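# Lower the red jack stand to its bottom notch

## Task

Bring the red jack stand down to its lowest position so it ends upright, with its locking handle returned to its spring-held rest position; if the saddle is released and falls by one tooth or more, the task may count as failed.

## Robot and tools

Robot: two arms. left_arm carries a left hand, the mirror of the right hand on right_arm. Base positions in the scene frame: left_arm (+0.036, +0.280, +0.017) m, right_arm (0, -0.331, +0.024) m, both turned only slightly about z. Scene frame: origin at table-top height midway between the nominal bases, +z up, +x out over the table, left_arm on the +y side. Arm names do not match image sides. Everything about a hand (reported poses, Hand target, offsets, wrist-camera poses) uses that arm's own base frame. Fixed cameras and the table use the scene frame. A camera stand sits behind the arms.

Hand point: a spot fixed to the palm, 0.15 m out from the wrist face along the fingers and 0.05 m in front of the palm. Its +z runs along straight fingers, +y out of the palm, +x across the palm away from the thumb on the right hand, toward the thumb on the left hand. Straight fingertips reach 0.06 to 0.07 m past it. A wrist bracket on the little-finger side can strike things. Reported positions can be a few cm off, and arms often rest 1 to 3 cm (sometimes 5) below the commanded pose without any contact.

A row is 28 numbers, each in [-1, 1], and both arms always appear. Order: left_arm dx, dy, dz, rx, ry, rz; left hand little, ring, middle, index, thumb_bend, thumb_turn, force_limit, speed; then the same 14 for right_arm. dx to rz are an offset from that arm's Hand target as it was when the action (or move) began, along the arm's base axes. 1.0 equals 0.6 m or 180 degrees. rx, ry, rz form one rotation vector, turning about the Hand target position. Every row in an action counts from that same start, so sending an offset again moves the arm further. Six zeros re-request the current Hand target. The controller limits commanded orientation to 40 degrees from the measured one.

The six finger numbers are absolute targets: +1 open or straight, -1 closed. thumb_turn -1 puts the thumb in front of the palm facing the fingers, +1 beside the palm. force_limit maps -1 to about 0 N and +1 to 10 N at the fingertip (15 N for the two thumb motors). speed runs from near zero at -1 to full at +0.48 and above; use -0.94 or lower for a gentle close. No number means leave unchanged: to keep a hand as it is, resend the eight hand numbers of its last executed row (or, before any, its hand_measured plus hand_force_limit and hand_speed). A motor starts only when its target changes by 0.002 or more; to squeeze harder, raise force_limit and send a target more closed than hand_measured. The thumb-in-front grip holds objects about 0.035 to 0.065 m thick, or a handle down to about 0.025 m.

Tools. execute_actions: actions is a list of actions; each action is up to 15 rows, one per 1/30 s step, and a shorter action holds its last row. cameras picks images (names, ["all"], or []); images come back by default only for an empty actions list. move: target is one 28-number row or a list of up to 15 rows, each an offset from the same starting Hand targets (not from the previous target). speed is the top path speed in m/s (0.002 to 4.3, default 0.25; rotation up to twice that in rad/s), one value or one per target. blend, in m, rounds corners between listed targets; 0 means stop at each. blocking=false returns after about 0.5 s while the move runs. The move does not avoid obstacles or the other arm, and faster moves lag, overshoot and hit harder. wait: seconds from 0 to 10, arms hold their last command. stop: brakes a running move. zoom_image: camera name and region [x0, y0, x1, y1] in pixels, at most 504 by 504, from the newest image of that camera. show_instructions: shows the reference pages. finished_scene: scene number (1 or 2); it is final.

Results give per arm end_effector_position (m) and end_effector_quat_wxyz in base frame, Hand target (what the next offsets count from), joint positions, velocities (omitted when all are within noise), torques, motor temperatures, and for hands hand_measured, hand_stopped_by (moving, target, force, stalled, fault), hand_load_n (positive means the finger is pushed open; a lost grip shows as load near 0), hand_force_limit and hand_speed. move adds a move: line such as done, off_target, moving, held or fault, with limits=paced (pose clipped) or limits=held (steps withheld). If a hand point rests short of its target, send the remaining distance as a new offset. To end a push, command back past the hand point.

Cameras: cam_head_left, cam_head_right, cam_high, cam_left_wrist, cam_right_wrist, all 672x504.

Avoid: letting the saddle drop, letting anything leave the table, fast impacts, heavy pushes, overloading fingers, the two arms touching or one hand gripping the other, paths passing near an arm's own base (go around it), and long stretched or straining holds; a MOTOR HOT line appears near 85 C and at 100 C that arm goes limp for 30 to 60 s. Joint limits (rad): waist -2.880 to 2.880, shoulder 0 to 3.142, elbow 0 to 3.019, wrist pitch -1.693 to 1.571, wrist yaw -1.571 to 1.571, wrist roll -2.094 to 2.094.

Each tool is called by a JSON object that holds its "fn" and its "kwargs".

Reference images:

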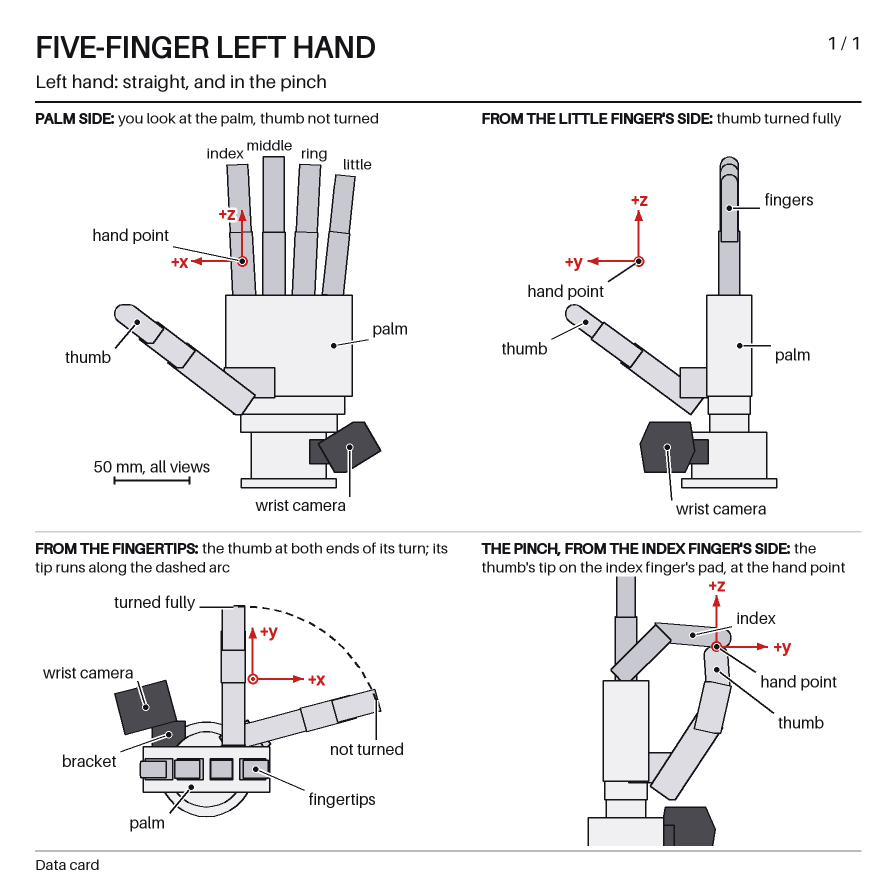

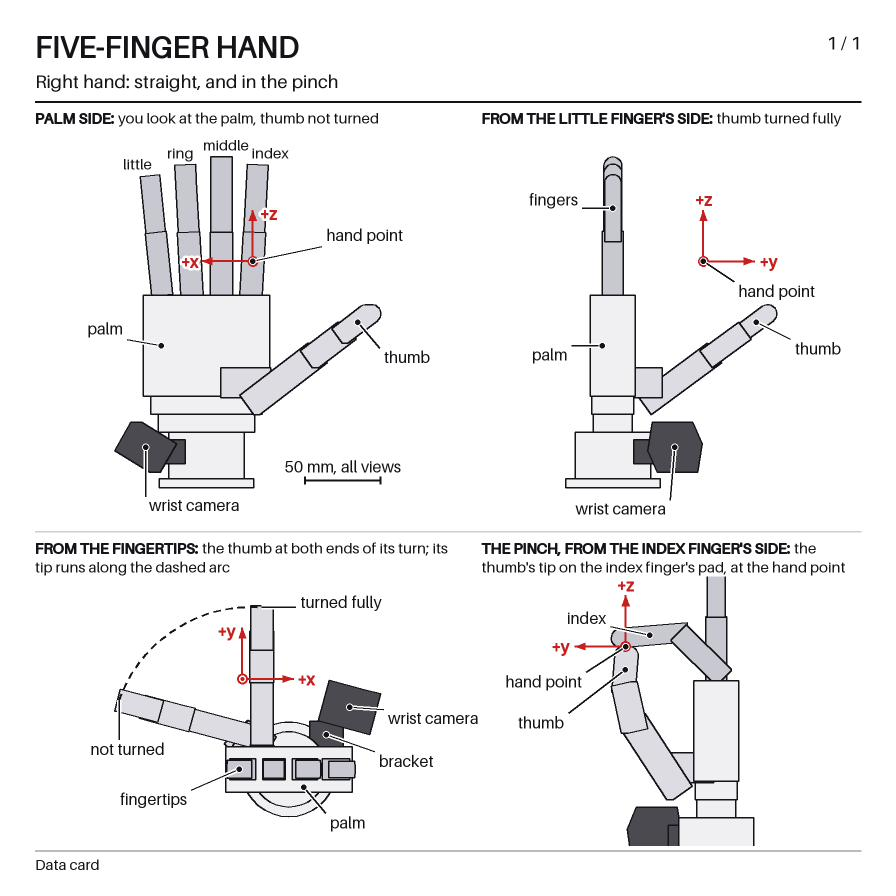

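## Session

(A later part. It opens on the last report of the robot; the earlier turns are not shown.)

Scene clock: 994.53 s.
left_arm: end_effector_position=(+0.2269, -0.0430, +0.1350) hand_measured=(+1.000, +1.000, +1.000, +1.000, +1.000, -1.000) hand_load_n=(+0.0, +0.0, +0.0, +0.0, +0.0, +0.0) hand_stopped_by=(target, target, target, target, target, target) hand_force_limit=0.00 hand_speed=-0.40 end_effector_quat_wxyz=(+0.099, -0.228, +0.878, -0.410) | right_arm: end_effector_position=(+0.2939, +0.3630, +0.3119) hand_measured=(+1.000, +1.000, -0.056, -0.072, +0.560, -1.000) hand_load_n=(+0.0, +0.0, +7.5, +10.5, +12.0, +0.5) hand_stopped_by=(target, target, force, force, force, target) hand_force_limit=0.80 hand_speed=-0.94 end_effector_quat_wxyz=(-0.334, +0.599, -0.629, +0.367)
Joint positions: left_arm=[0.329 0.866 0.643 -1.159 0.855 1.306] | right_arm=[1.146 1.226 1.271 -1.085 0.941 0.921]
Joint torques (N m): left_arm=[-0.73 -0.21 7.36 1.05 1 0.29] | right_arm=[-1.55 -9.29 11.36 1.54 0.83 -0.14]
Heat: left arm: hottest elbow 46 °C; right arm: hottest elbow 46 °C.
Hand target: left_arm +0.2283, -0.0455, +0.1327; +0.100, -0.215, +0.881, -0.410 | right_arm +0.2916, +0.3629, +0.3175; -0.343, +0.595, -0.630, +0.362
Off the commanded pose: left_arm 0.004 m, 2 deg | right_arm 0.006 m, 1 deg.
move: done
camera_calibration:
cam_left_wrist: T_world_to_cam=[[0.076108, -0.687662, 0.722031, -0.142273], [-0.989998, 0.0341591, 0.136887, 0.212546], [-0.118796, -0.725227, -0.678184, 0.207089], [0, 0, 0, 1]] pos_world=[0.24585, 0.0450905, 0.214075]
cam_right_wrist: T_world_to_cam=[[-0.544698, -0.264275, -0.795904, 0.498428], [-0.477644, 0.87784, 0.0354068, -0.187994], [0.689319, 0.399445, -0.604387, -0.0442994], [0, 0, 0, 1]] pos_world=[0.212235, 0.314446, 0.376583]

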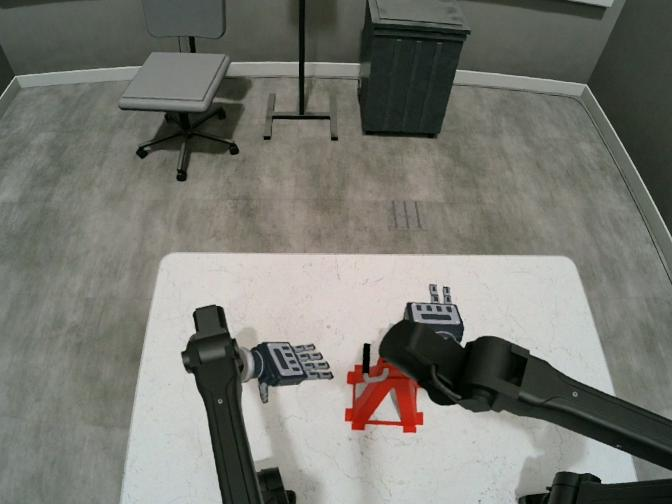

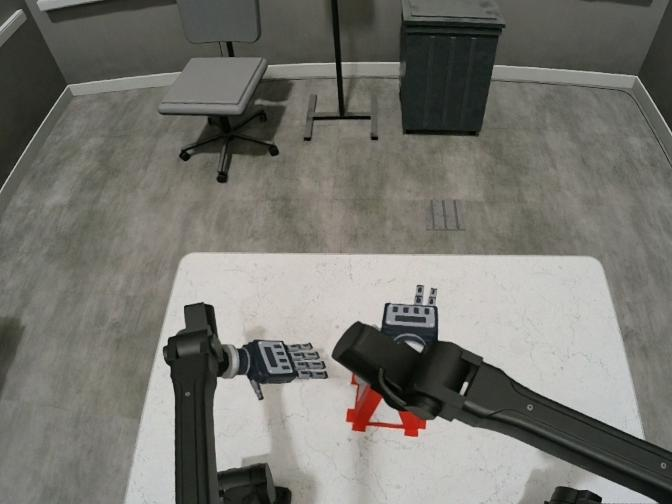

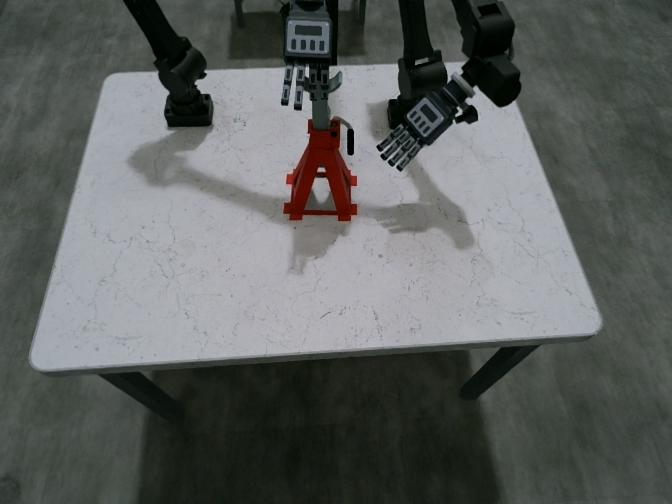

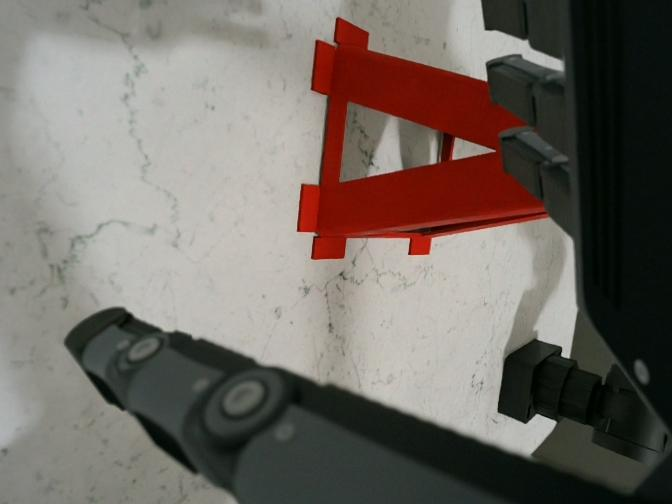

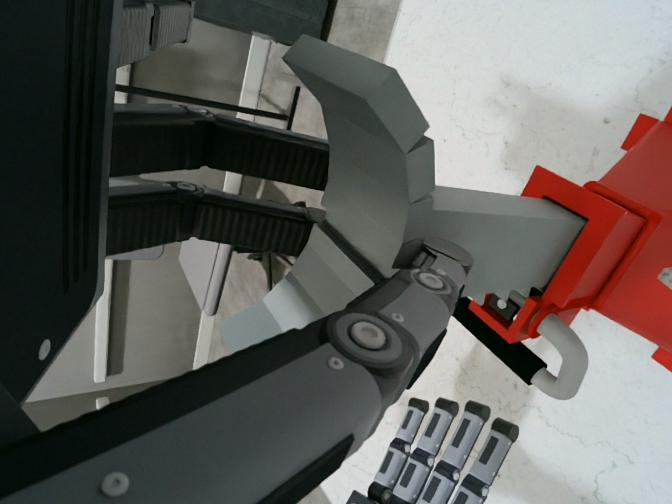

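{"fn": "move", "kwargs": {"target": [0.0245,-0.13,-0.003,0,0,0,1,1,1,1,1,-1,0,-0.4, 0,0,0,0,0,0,1,1,-0.6,-0.65,0.1,-1,0.8,-0.94], "speed": 0.12, "cameras": ["all"]}}

{"fn": "zoom_image", "kwargs": {"camera": "cam_right_wrist", "region": [400, 230, 672, 504]}}

{"fn": "zoom_image", "kwargs": {"camera": "cam_high", "region": [290, 70, 410, 190]}}

{"fn": "zoom_image", "kwargs": {"camera": "cam_head_left", "region": [285, 285, 445, 445]}}

Scene clock: 1025.10 s.
left_arm: end_effector_position=(+0.2434, -0.1193, +0.1293) hand_measured=(+1.000, +1.000, +1.000, +1.000, +1.000, -1.000) hand_load_n=(+0.0, +0.0, +0.0, -0.5, +0.0, +0.0) hand_stopped_by=(target, target, target, target, target, target) hand_force_limit=0.00 hand_speed=-0.40 end_effector_quat_wxyz=(+0.096, -0.220, +0.881, -0.408) | right_arm: end_effector_position=(+0.2939, +0.3630, +0.3119) hand_measured=(+1.000, +1.000, -0.056, -0.072, +0.560, -1.000) hand_load_n=(+0.0, +0.0, +7.5, +10.5, +12.0, +0.5) hand_stopped_by=(target, target, force, force, force, target) hand_force_limit=0.80 hand_speed=-0.94 end_effector_quat_wxyz=(-0.334, +0.599, -0.629, +0.367)
Joint positions: left_arm=[-0.034 0.821 0.587 -0.817 0.726 0.847] | right_arm=[1.146 1.226 1.271 -1.085 0.941 0.921]
Joint torques (N m): left_arm=[-0.85 -1.32 7.72 1.74 0.6 0] | right_arm=[-1.26 -9.93 11.17 1.54 0.83 -0.11]
Heat: left arm: hottest elbow 43 °C; right arm: hottest elbow 47 °C.
Hand target: left_arm +0.2431, -0.1234, +0.1309; +0.100, -0.215, +0.880, -0.410 | right_arm +0.2916, +0.3629, +0.3175; -0.343, +0.595, -0.630, +0.362
Off the commanded pose: left_arm 0.005 m, 1 deg | right_arm 0.006 m, 1 deg.
move: done
camera_calibration:
cam_left_wrist: T_world_to_cam=[[0.0633869, -0.693814, 0.717359, -0.188948], [-0.989253, 0.0512183, 0.136949, 0.234086], [-0.131759, -0.718331, -0.683111, 0.154452], [0, 0, 0, 1]] pos_world=[0.263898, -0.0321368, 0.208993]
cam_right_wrist: T_world_to_cam=[[-0.544698, -0.264275, -0.795904, 0.498428], [-0.477644, 0.87784, 0.0354068, -0.187994], [0.689319, 0.399445, -0.604387, -0.0442994], [0, 0, 0, 1]] pos_world=[0.212235, 0.314446, 0.376583]

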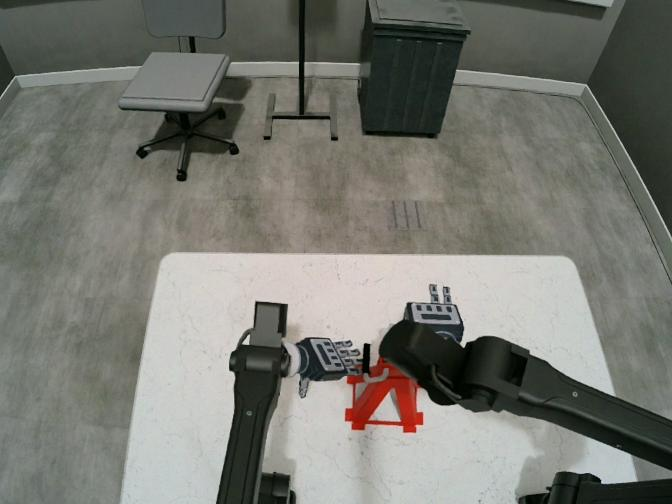

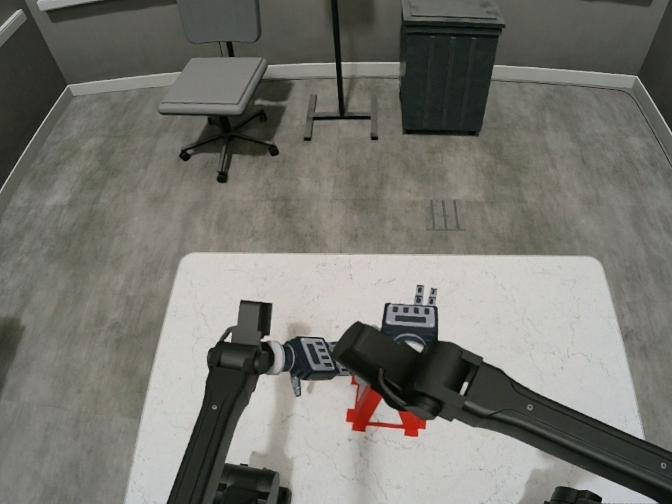

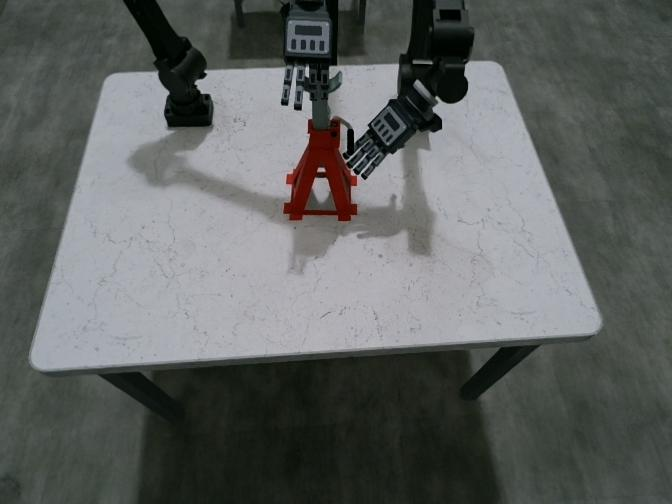

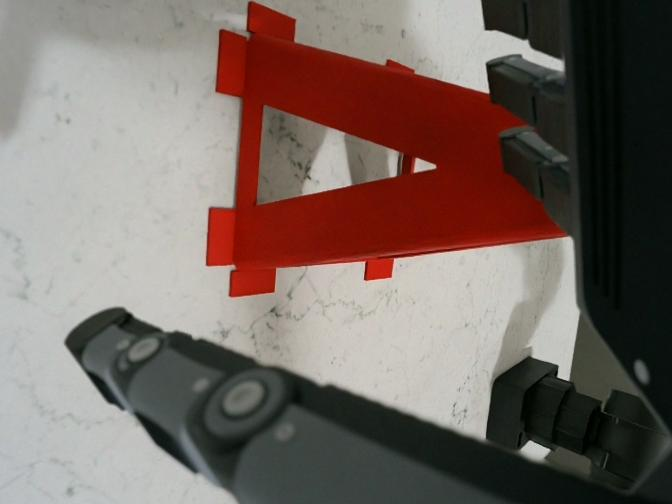

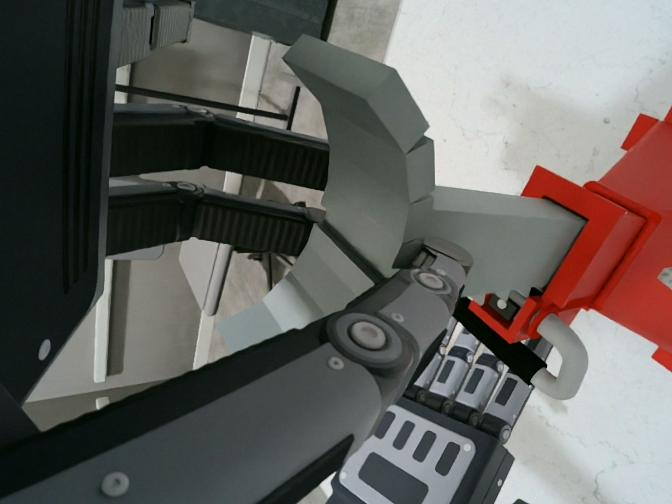

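Scaled by 1.839 from the camera's 672x504 image, which has a finer 960x720 frame.

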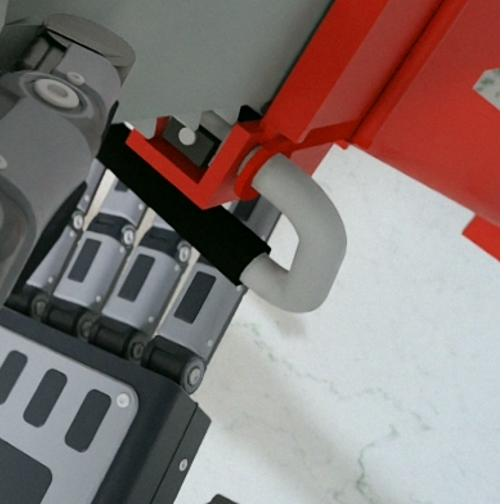

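Scaled by 4.200 from the camera's 672x504 image, which has a finer 960x720 frame.

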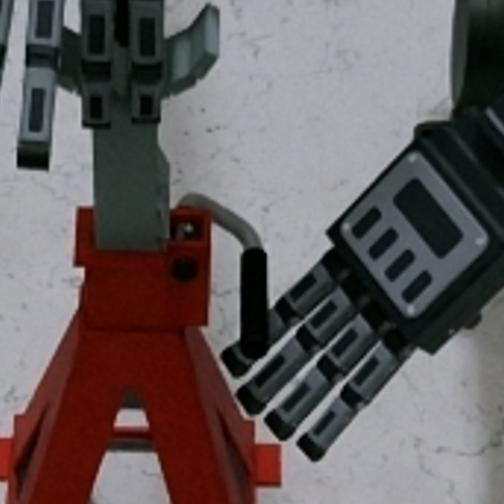

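Scaled by 3.150 from the camera's 672x504 image, which has a finer 960x720 frame.

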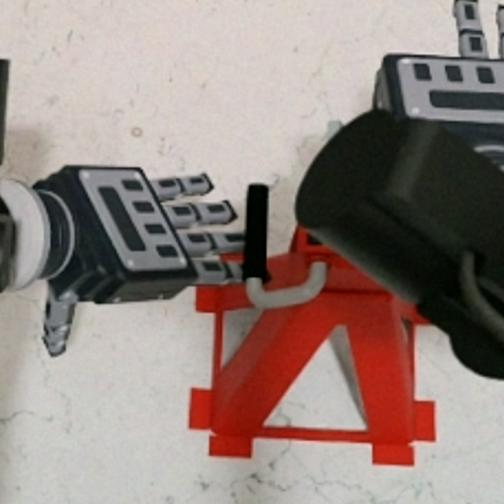

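{"fn": "move", "kwargs": {"target": [0.012,0,0.03,0,0,0,1,1,1,1,1,-1,0,-0.4, 0,0,0.01,0,0,0,1,1,-0.6,-0.65,0.1,-1,0.8,-0.94], "speed": 0.05, "cameras": ["cam_head_left","cam_high","cam_left_wrist","cam_right_wrist"]}}

{"fn": "zoom_image", "kwargs": {"camera": "cam_right_wrist", "region": [400, 230, 672, 504]}}

{"fn": "zoom_image", "kwargs": {"camera": "cam_high", "region": [290, 70, 410, 190]}}

Scene clock: 1043.47 s.
left_arm: end_effector_position=(+0.2394, -0.1192, +0.1283) hand_measured=(+1.000, +1.000, +1.000, +1.000, +1.000, -1.000) hand_load_n=(+0.5, +0.0, -0.5, +0.0, +0.0, +0.0) hand_stopped_by=(target, target, target, target, target, target) hand_force_limit=0.00 hand_speed=-0.40 end_effector_quat_wxyz=(+0.089, -0.223, +0.882, -0.405) | right_arm: end_effector_position=(+0.2939, +0.3630, +0.3119) hand_measured=(+1.000, +1.000, -0.056, -0.072, +0.560, -1.000) hand_load_n=(+0.0, +0.0, +8.0, +10.5, +12.0, +0.5) hand_stopped_by=(target, target, force, force, force, target) hand_force_limit=0.80 hand_speed=-0.94 end_effector_quat_wxyz=(-0.334, +0.599, -0.629, +0.367)
Joint positions: left_arm=[-0.034 0.821 0.587 -0.833 0.725 0.846] | right_arm=[1.146 1.226 1.271 -1.085 0.941 0.921]
Joint torques (N m): left_arm=[-0.73 -0.56 11.49 0.72 0.65 0.01] | right_arm=[-1.2 -10.29 12.62 1.07 0.81 -0.09]
Heat: left arm: hottest elbow 42 °C; right arm: hottest elbow 47 °C.
Hand target: left_arm +0.2503, -0.1234, +0.1488; +0.100, -0.215, +0.881, -0.410 | right_arm +0.2916, +0.3629, +0.3235; -0.343, +0.595, -0.630, +0.362
Off the commanded pose: left_arm 0.024 m, 2 deg | right_arm 0.012 m, 1 deg.
move: off_target (left_arm, right_arm)
camera_calibration:
cam_left_wrist: T_world_to_cam=[[0.0762182, -0.694204, 0.715732, -0.190667], [-0.986776, 0.0504669, 0.154031, 0.227448], [-0.143049, -0.718007, -0.681178, 0.15585], [0, 0, 0, 1]] pos_world=[0.261266, -0.0319392, 0.207594]
cam_right_wrist: T_world_to_cam=[[-0.544698, -0.264275, -0.795904, 0.498428], [-0.477644, 0.87784, 0.0354068, -0.187994], [0.689319, 0.399445, -0.604387, -0.0442994], [0, 0, 0, 1]] pos_world=[0.212235, 0.314446, 0.376583]
Images, in order (width x height): cam_head_left 672x504, cam_high 672x504, cam_left_wrist 672x504, cam_right_wrist 672x504.

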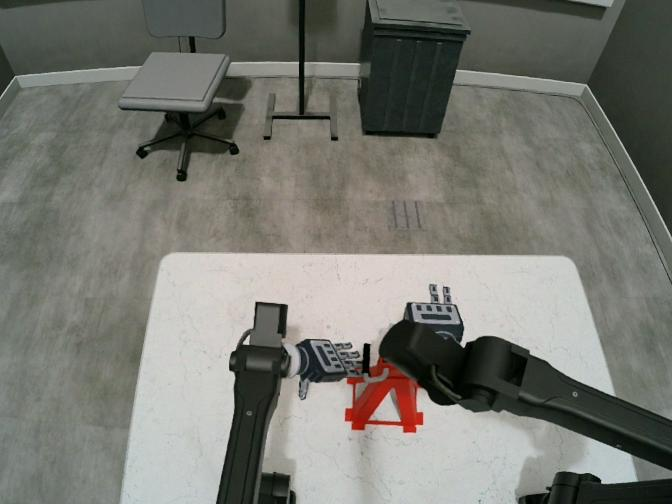

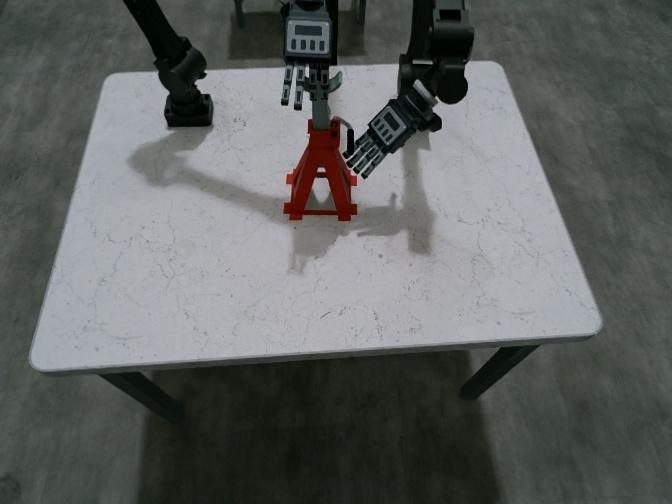

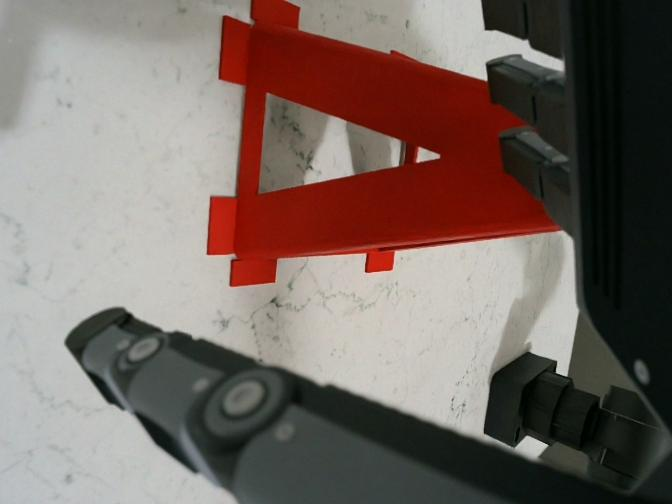

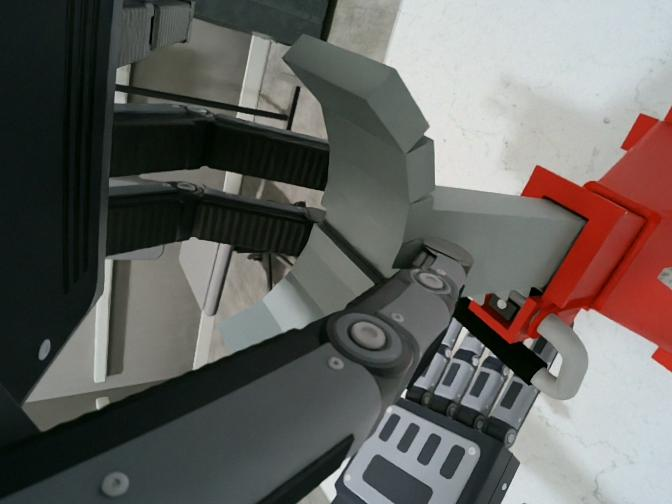

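Scaled by 1.839 from the camera's 672x504 image, which has a finer 960x720 frame.

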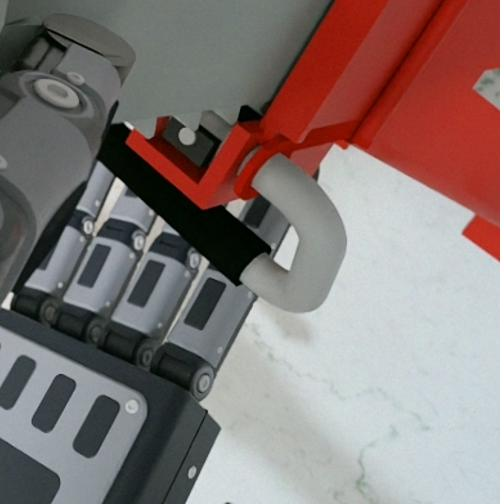

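Scaled by 4.200 from the camera's 672x504 image, which has a finer 960x720 frame.

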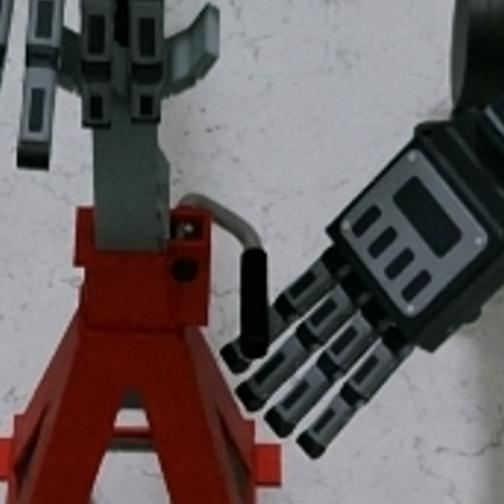

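{"fn": "move", "kwargs": {"target": [0,0,0.02,0,0,0,1,1,1,1,1,-1,0,-0.4, 0,0,0,0,0,0,1,1,-0.6,-0.65,0.1,-1,0.8,-0.94], "speed": 0.05, "cameras": ["cam_head_left","cam_high","cam_left_wrist","cam_right_wrist"]}}

{"fn": "zoom_image", "kwargs": {"camera": "cam_right_wrist", "region": [400, 230, 672, 504]}}

{"fn": "zoom_image", "kwargs": {"camera": "cam_high", "region": [290, 70, 410, 190]}}

Scene clock: 1064.13 s.
left_arm: end_effector_position=(+0.2395, -0.1192, +0.1377) hand_measured=(+1.000, +1.000, +1.000, +1.000, +1.000, -1.000) hand_load_n=(+0.0, +0.0, +0.0, +0.0, +0.0, +0.0) hand_stopped_by=(target, target, target, target, target, target) hand_force_limit=0.00 hand_speed=-0.40 end_effector_quat_wxyz=(+0.085, -0.225, +0.882, -0.404) | right_arm: end_effector_position=(+0.2939, +0.3630, +0.3119) hand_measured=(+1.000, +1.000, -0.056, -0.072, +0.560, -1.000) hand_load_n=(+0.0, +0.0, +7.5, +11.0, +12.0, +0.5) hand_stopped_by=(target, target, force, force, force, target) hand_force_limit=0.80 hand_speed=-0.94 end_effector_quat_wxyz=(-0.334, +0.599, -0.629, +0.367)
Joint positions: left_arm=[-0.034 0.821 0.613 -0.869 0.725 0.846] | right_arm=[1.146 1.226 1.271 -1.085 0.941 0.921]
Joint torques (N m): left_arm=[-0.79 -1.08 11.64 0.7 0.66 0.01] | right_arm=[-1.61 -9.7 12.67 1.07 0.8 -0.1]
Heat: left arm: hottest elbow 45 °C; right arm: hottest elbow 48 °C.
Hand target: left_arm +0.2502, -0.1234, +0.1608; +0.100, -0.215, +0.881, -0.410 | right_arm +0.2916, +0.3629, +0.3235; -0.343, +0.595, -0.630, +0.362
Off the commanded pose: left_arm 0.026 m, 2 deg | right_arm 0.012 m, 1 deg.
move: off_target (left_arm, right_arm)
camera_calibration:
cam_left_wrist: T_world_to_cam=[[0.0827725, -0.694451, 0.714763, -0.198966], [-0.98533, 0.050379, 0.163053, 0.224409], [-0.149241, -0.717774, -0.680094, 0.163613], [0, 0, 0, 1]] pos_world=[0.262004, -0.0320407, 0.216895]
cam_right_wrist: T_world_to_cam=[[-0.544698, -0.264275, -0.795904, 0.498428], [-0.477644, 0.87784, 0.0354068, -0.187994], [0.689319, 0.399445, -0.604387, -0.0442994], [0, 0, 0, 1]] pos_world=[0.212235, 0.314446, 0.376583]
Images, in order (width x height): cam_head_left 672x504, cam_high 672x504, cam_left_wrist 672x504, cam_right_wrist 672x504.

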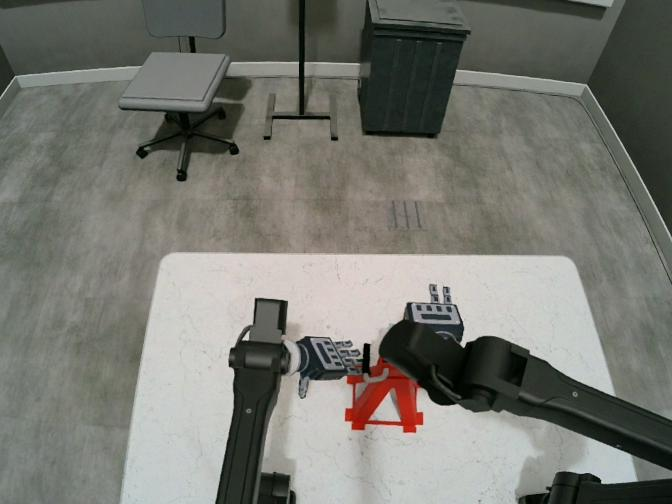

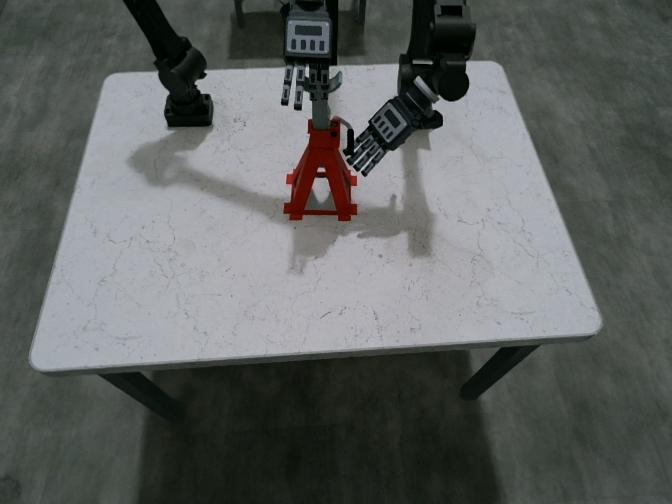

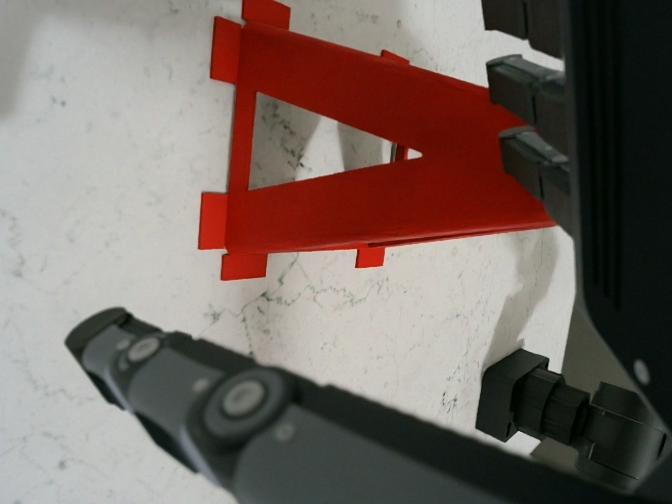

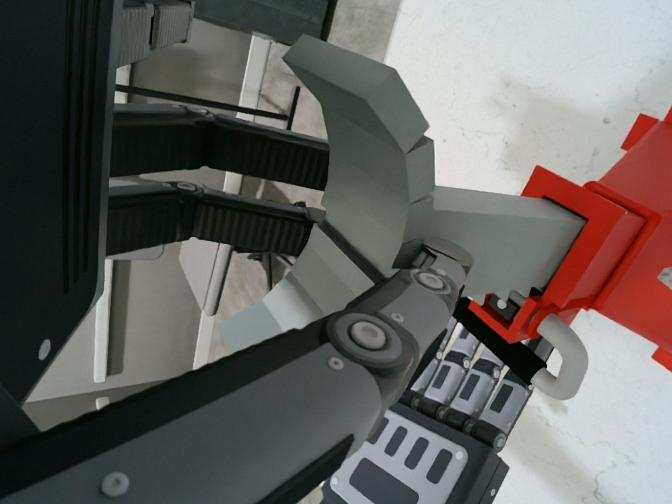

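Scaled by 1.839 from the camera's 672x504 image, which has a finer 960x720 frame.

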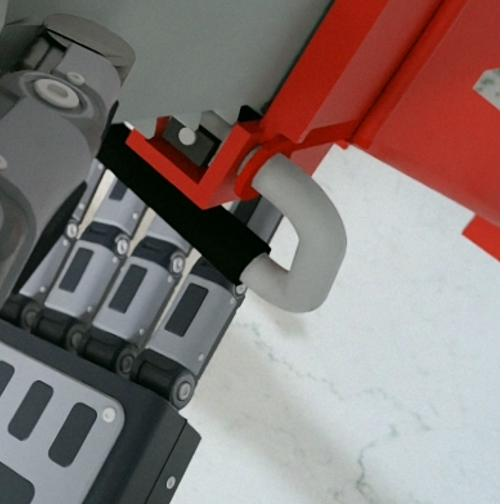

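Scaled by 4.200 from the camera's 672x504 image, which has a finer 960x720 frame.

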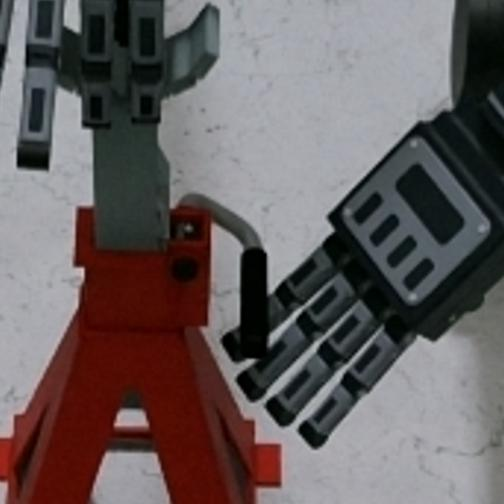

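{"fn": "move", "kwargs": {"target": [0.015,-0.005,0.025,0,0,0,1,1,1,1,1,-1,0,-0.4, 0,0,0,0,0,0,1,1,-0.6,-0.65,0.1,-1,0.8,-0.94], "speed": 0.05, "cameras": ["cam_head_left","cam_high","cam_right_wrist"]}}

{"fn": "zoom_image", "kwargs": {"camera": "cam_right_wrist", "region": [400, 230, 672, 504]}}

{"fn": "zoom_image", "kwargs": {"camera": "cam_high", "region": [290, 70, 410, 190]}}

Scene clock: 1074.83 s.
left_arm: end_effector_position=(+0.2466, -0.1196, +0.1526) hand_measured=(+1.000, +1.000, +1.000, +1.000, +1.000, -1.000) hand_load_n=(+0.0, +0.0, +0.0, -1.0, +0.0, +0.0) hand_stopped_by=(target, target, target, target, target, target) hand_force_limit=0.00 hand_speed=-0.40 end_effector_quat_wxyz=(+0.092, -0.224, +0.883, -0.403) | right_arm: end_effector_position=(+0.2939, +0.3630, +0.3119) hand_measured=(+1.000, +1.000, -0.056, -0.072, +0.560, -1.000) hand_load_n=(+0.0, +0.0, +7.5, +10.5, +12.0, +0.5) hand_stopped_by=(target, target, force, force, force, target) hand_force_limit=0.80 hand_speed=-0.94 end_effector_quat_wxyz=(-0.334, +0.599, -0.629, +0.367)
Joint positions: left_arm=[-0.041 0.824 0.654 -0.891 0.715 0.84] | right_arm=[1.146 1.226 1.271 -1.085 0.941 0.921]
Joint torques (N m): left_arm=[-1.03 0.15 12.33 0.79 0.88 -0.05] | right_arm=[-0.79 -10.23 12.56 1.14 0.82 -0.09]
Heat: left arm: hottest elbow 45 °C; right arm: hottest elbow 48 °C.
Hand target: left_arm +0.2593, -0.1265, +0.1759; +0.100, -0.215, +0.881, -0.410 | right_arm +0.2916, +0.3629, +0.3235; -0.343, +0.595, -0.630, +0.362
Off the commanded pose: left_arm 0.027 m, 2 deg | right_arm 0.012 m, 1 deg.
move: off_target (left_arm, right_arm)
camera_calibration:
cam_right_wrist: T_world_to_cam=[[-0.544698, -0.264275, -0.795904, 0.498428], [-0.477644, 0.87784, 0.0354068, -0.187994], [0.689319, 0.399445, -0.604387, -0.0442994], [0, 0, 0, 1]] pos_world=[0.212235, 0.314446, 0.376583]
Images, in order (width x height): cam_head_left 672x504, cam_high 672x504, cam_right_wrist 672x504.

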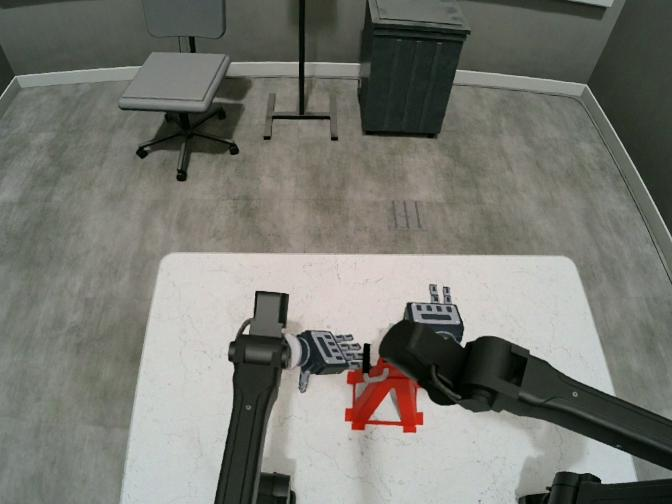

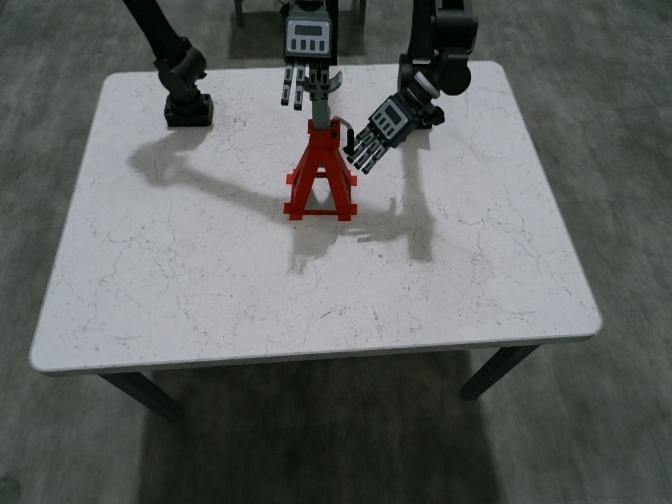

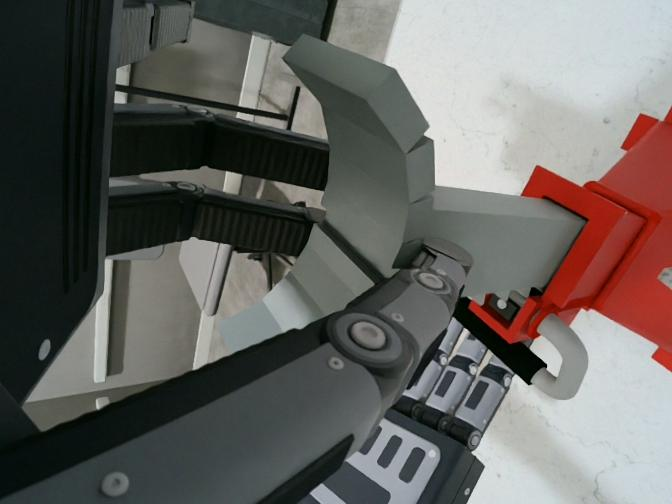

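Scaled by 1.839 from the camera's 672x504 image, which has a finer 960x720 frame.

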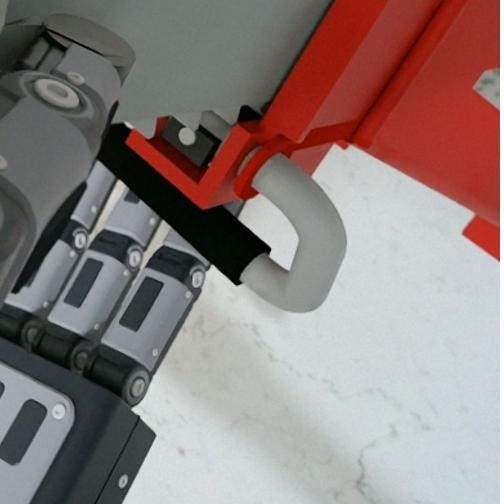

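Scaled by 4.200 from the camera's 672x504 image, which has a finer 960x720 frame.

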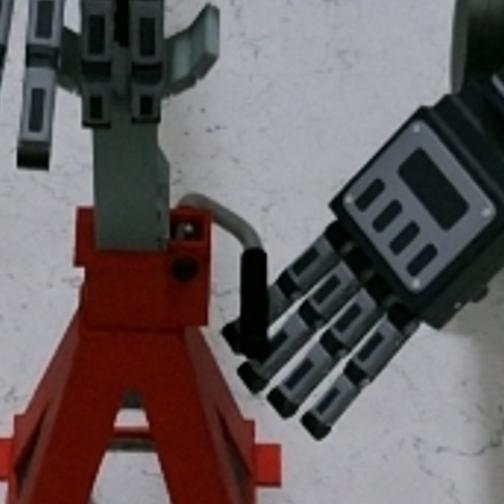

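{"fn": "move", "kwargs": {"target": [0,0,0,0,0,0,1,1,1,1,1,-1,0,-0.4, 0,0,0.015,0,0,0,1,1,-0.6,-0.65,0.1,-1,0.8,-0.94], "speed": 0.03}}

Scene clock: 1085.90 s.
left_arm: end_effector_position=(+0.2465, -0.1196, +0.1526) hand_measured=(+1.000, +1.000, +1.000, +1.000, +1.000, -1.000) hand_load_n=(+0.0, +0.0, +0.0, -1.0, +0.0, +0.0) hand_stopped_by=(target, target, target, target, target, target) hand_force_limit=0.00 hand_speed=-0.40 end_effector_quat_wxyz=(+0.091, -0.224, +0.883, -0.403) | right_arm: end_effector_position=(+0.2937, +0.3627, +0.3117) hand_measured=(+1.000, +1.000, -0.056, -0.072, +0.560, -1.000) hand_load_n=(+0.0, -0.5, +8.0, +11.5, +11.0, +0.0) hand_stopped_by=(target, target, force, force, force, target) hand_force_limit=0.80 hand_speed=-0.94 end_effector_quat_wxyz=(-0.334, +0.597, -0.631, +0.366)
Joint positions: left_arm=[-0.041 0.824 0.654 -0.891 0.715 0.84] | right_arm=[1.146 1.226 1.271 -1.088 0.941 0.929]
Joint torques (N m): left_arm=[-0.97 0.09 12.33 0.79 0.89 -0.05] | right_arm=[-1.73 -9.52 14.76 0.34 0.78 -0.21]
Heat: left arm: hottest elbow 47 °C; right arm: hottest elbow 48 °C.
Hand target: left_arm +0.2592, -0.1264, +0.1758; +0.100, -0.215, +0.881, -0.410 | right_arm +0.2916, +0.3629, +0.3325; -0.343, +0.595, -0.630, +0.362
Off the commanded pose: left_arm 0.027 m, 2 deg | right_arm 0.021 m, 1 deg.
move: off_target (left_arm, right_arm)

{"fn": "move", "kwargs": {"target": [0,0,0,0,0,0,1,1,1,1,1,-1,0,-0.4, 0,0,0.015,0,0,0,1,1,-0.6,-0.65,0.1,-1,0.8,-0.94], "speed": 0.03}}

Scene clock: 1093.13 s.
left_arm: end_effector_position=(+0.2464, -0.1197, +0.1526) hand_measured=(+1.000, +1.000, +1.000, +1.000, +1.000, -1.000) hand_load_n=(+0.0, +0.0, +0.0, -1.0, +0.0, +0.0) hand_stopped_by=(target, target, target, target, target, target) hand_force_limit=0.00 hand_speed=-0.40 end_effector_quat_wxyz=(+0.091, -0.224, +0.883, -0.403) | right_arm: end_effector_position=(+0.2930, +0.3613, +0.3114) hand_measured=(+1.000, +1.000, -0.056, -0.072, +0.560, -1.000) hand_load_n=(+0.0, +0.0, +8.5, +11.0, +11.0, -0.5) hand_stopped_by=(target, target, force, force, force, target) hand_force_limit=0.80 hand_speed=-0.94 end_effector_quat_wxyz=(-0.332, +0.596, -0.633, +0.366)
Joint positions: left_arm=[-0.041 0.824 0.654 -0.891 0.715 0.839] | right_arm=[1.146 1.226 1.272 -1.1 0.941 0.94]
Joint torques (N m): left_arm=[-0.97 0.09 12.33 0.79 0.89 -0.04] | right_arm=[-0.56 -9.11 16.77 0.16 0.79 -0.32]
Heat: left arm: hottest elbow 48 °C; right arm: hottest elbow 49 °C.
Hand target: left_arm +0.2592, -0.1264, +0.1758; +0.100, -0.215, +0.881, -0.410 | right_arm +0.2915, +0.3628, +0.3413; -0.343, +0.595, -0.630, +0.362
Off the commanded pose: left_arm 0.027 m, 2 deg | right_arm 0.030 m, 1 deg.
move: off_target (left_arm, right_arm)

{"fn": "move", "kwargs": {"target": [0,0,0,0,0,0,1,1,1,1,1,-1,0,-0.4, 0,0,0.012,0,0,0,1,1,-0.6,-0.65,0.1,-1,0.8,-0.94], "speed": 0.03, "cameras": ["cam_high","cam_right_wrist"]}}

{"fn": "zoom_image", "kwargs": {"camera": "cam_right_wrist", "region": [200, 20, 620, 420]}}

Scene clock: 1099.57 s.
left_arm: end_effector_position=(+0.2474, -0.1200, +0.1543) hand_measured=(+1.000, +1.000, +1.000, +1.000, +1.000, -1.000) hand_load_n=(+0.0, +0.0, +0.0, -0.5, +0.0, +0.0) hand_stopped_by=(target, target, target, target, target, target) hand_force_limit=0.00 hand_speed=-0.40 end_effector_quat_wxyz=(+0.092, -0.223, +0.883, -0.403) | right_arm: end_effector_position=(+0.2916, +0.3595, +0.3126) hand_measured=(+1.000, +1.000, -0.056, -0.072, +0.560, -1.000) hand_load_n=(-0.5, +0.0, +7.5, +9.5, +12.5, +2.0) hand_stopped_by=(target, target, force, force, force, target) hand_force_limit=0.80 hand_speed=-0.94 end_effector_quat_wxyz=(-0.328, +0.598, -0.634, +0.366)
Joint positions: left_arm=[-0.042 0.824 0.658 -0.891 0.715 0.838] | right_arm=[1.146 1.226 1.279 -1.119 0.938 0.944]
Joint torques (N m): left_arm=[-0.97 0.15 12.08 0.8 0.88 -0.02] | right_arm=[-1.32 -9.58 18 0.09 0.98 -0.3]
Heat: left arm: hottest elbow 48 °C; right arm: hottest elbow 51 °C.
Hand target: left_arm +0.2592, -0.1264, +0.1759; +0.100, -0.215, +0.881, -0.410 | right_arm +0.2916, +0.3629, +0.3488; -0.343, +0.595, -0.630, +0.363
Off the commanded pose: left_arm 0.025 m, 2 deg | right_arm 0.036 m, 2 deg.
move: off_target (left_arm, right_arm)
camera_calibration:
cam_right_wrist: T_world_to_cam=[[-0.556286, -0.260716, -0.789033, 0.496851], [-0.468097, 0.882847, 0.038304, -0.191557], [0.686609, 0.390652, -0.613155, -0.0342526], [0, 0, 0, 1]] pos_world=[0.210242, 0.312033, 0.378367]
Images, in order (width x height): cam_high 672x504, cam_right_wrist 672x504.

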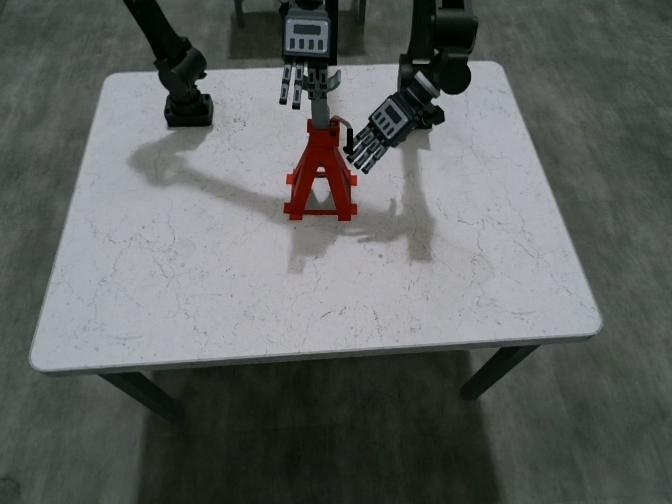

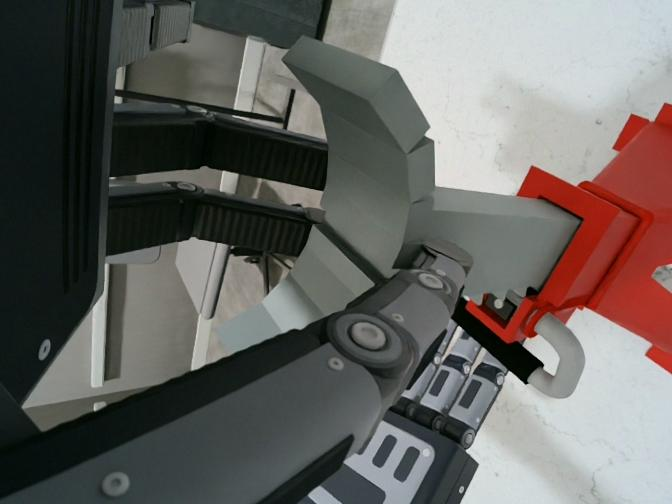

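Scaled by 1.200 from the camera's 672x504 image, which has a finer 960x720 frame.

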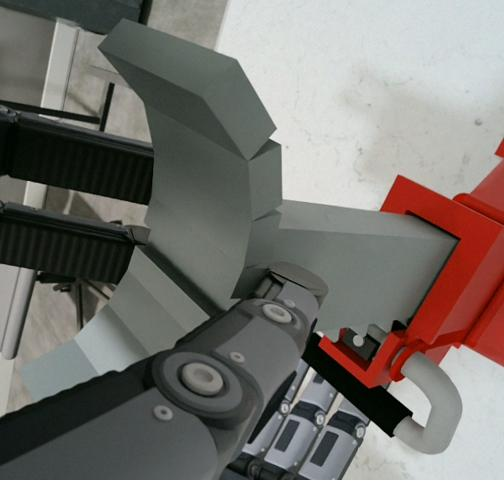

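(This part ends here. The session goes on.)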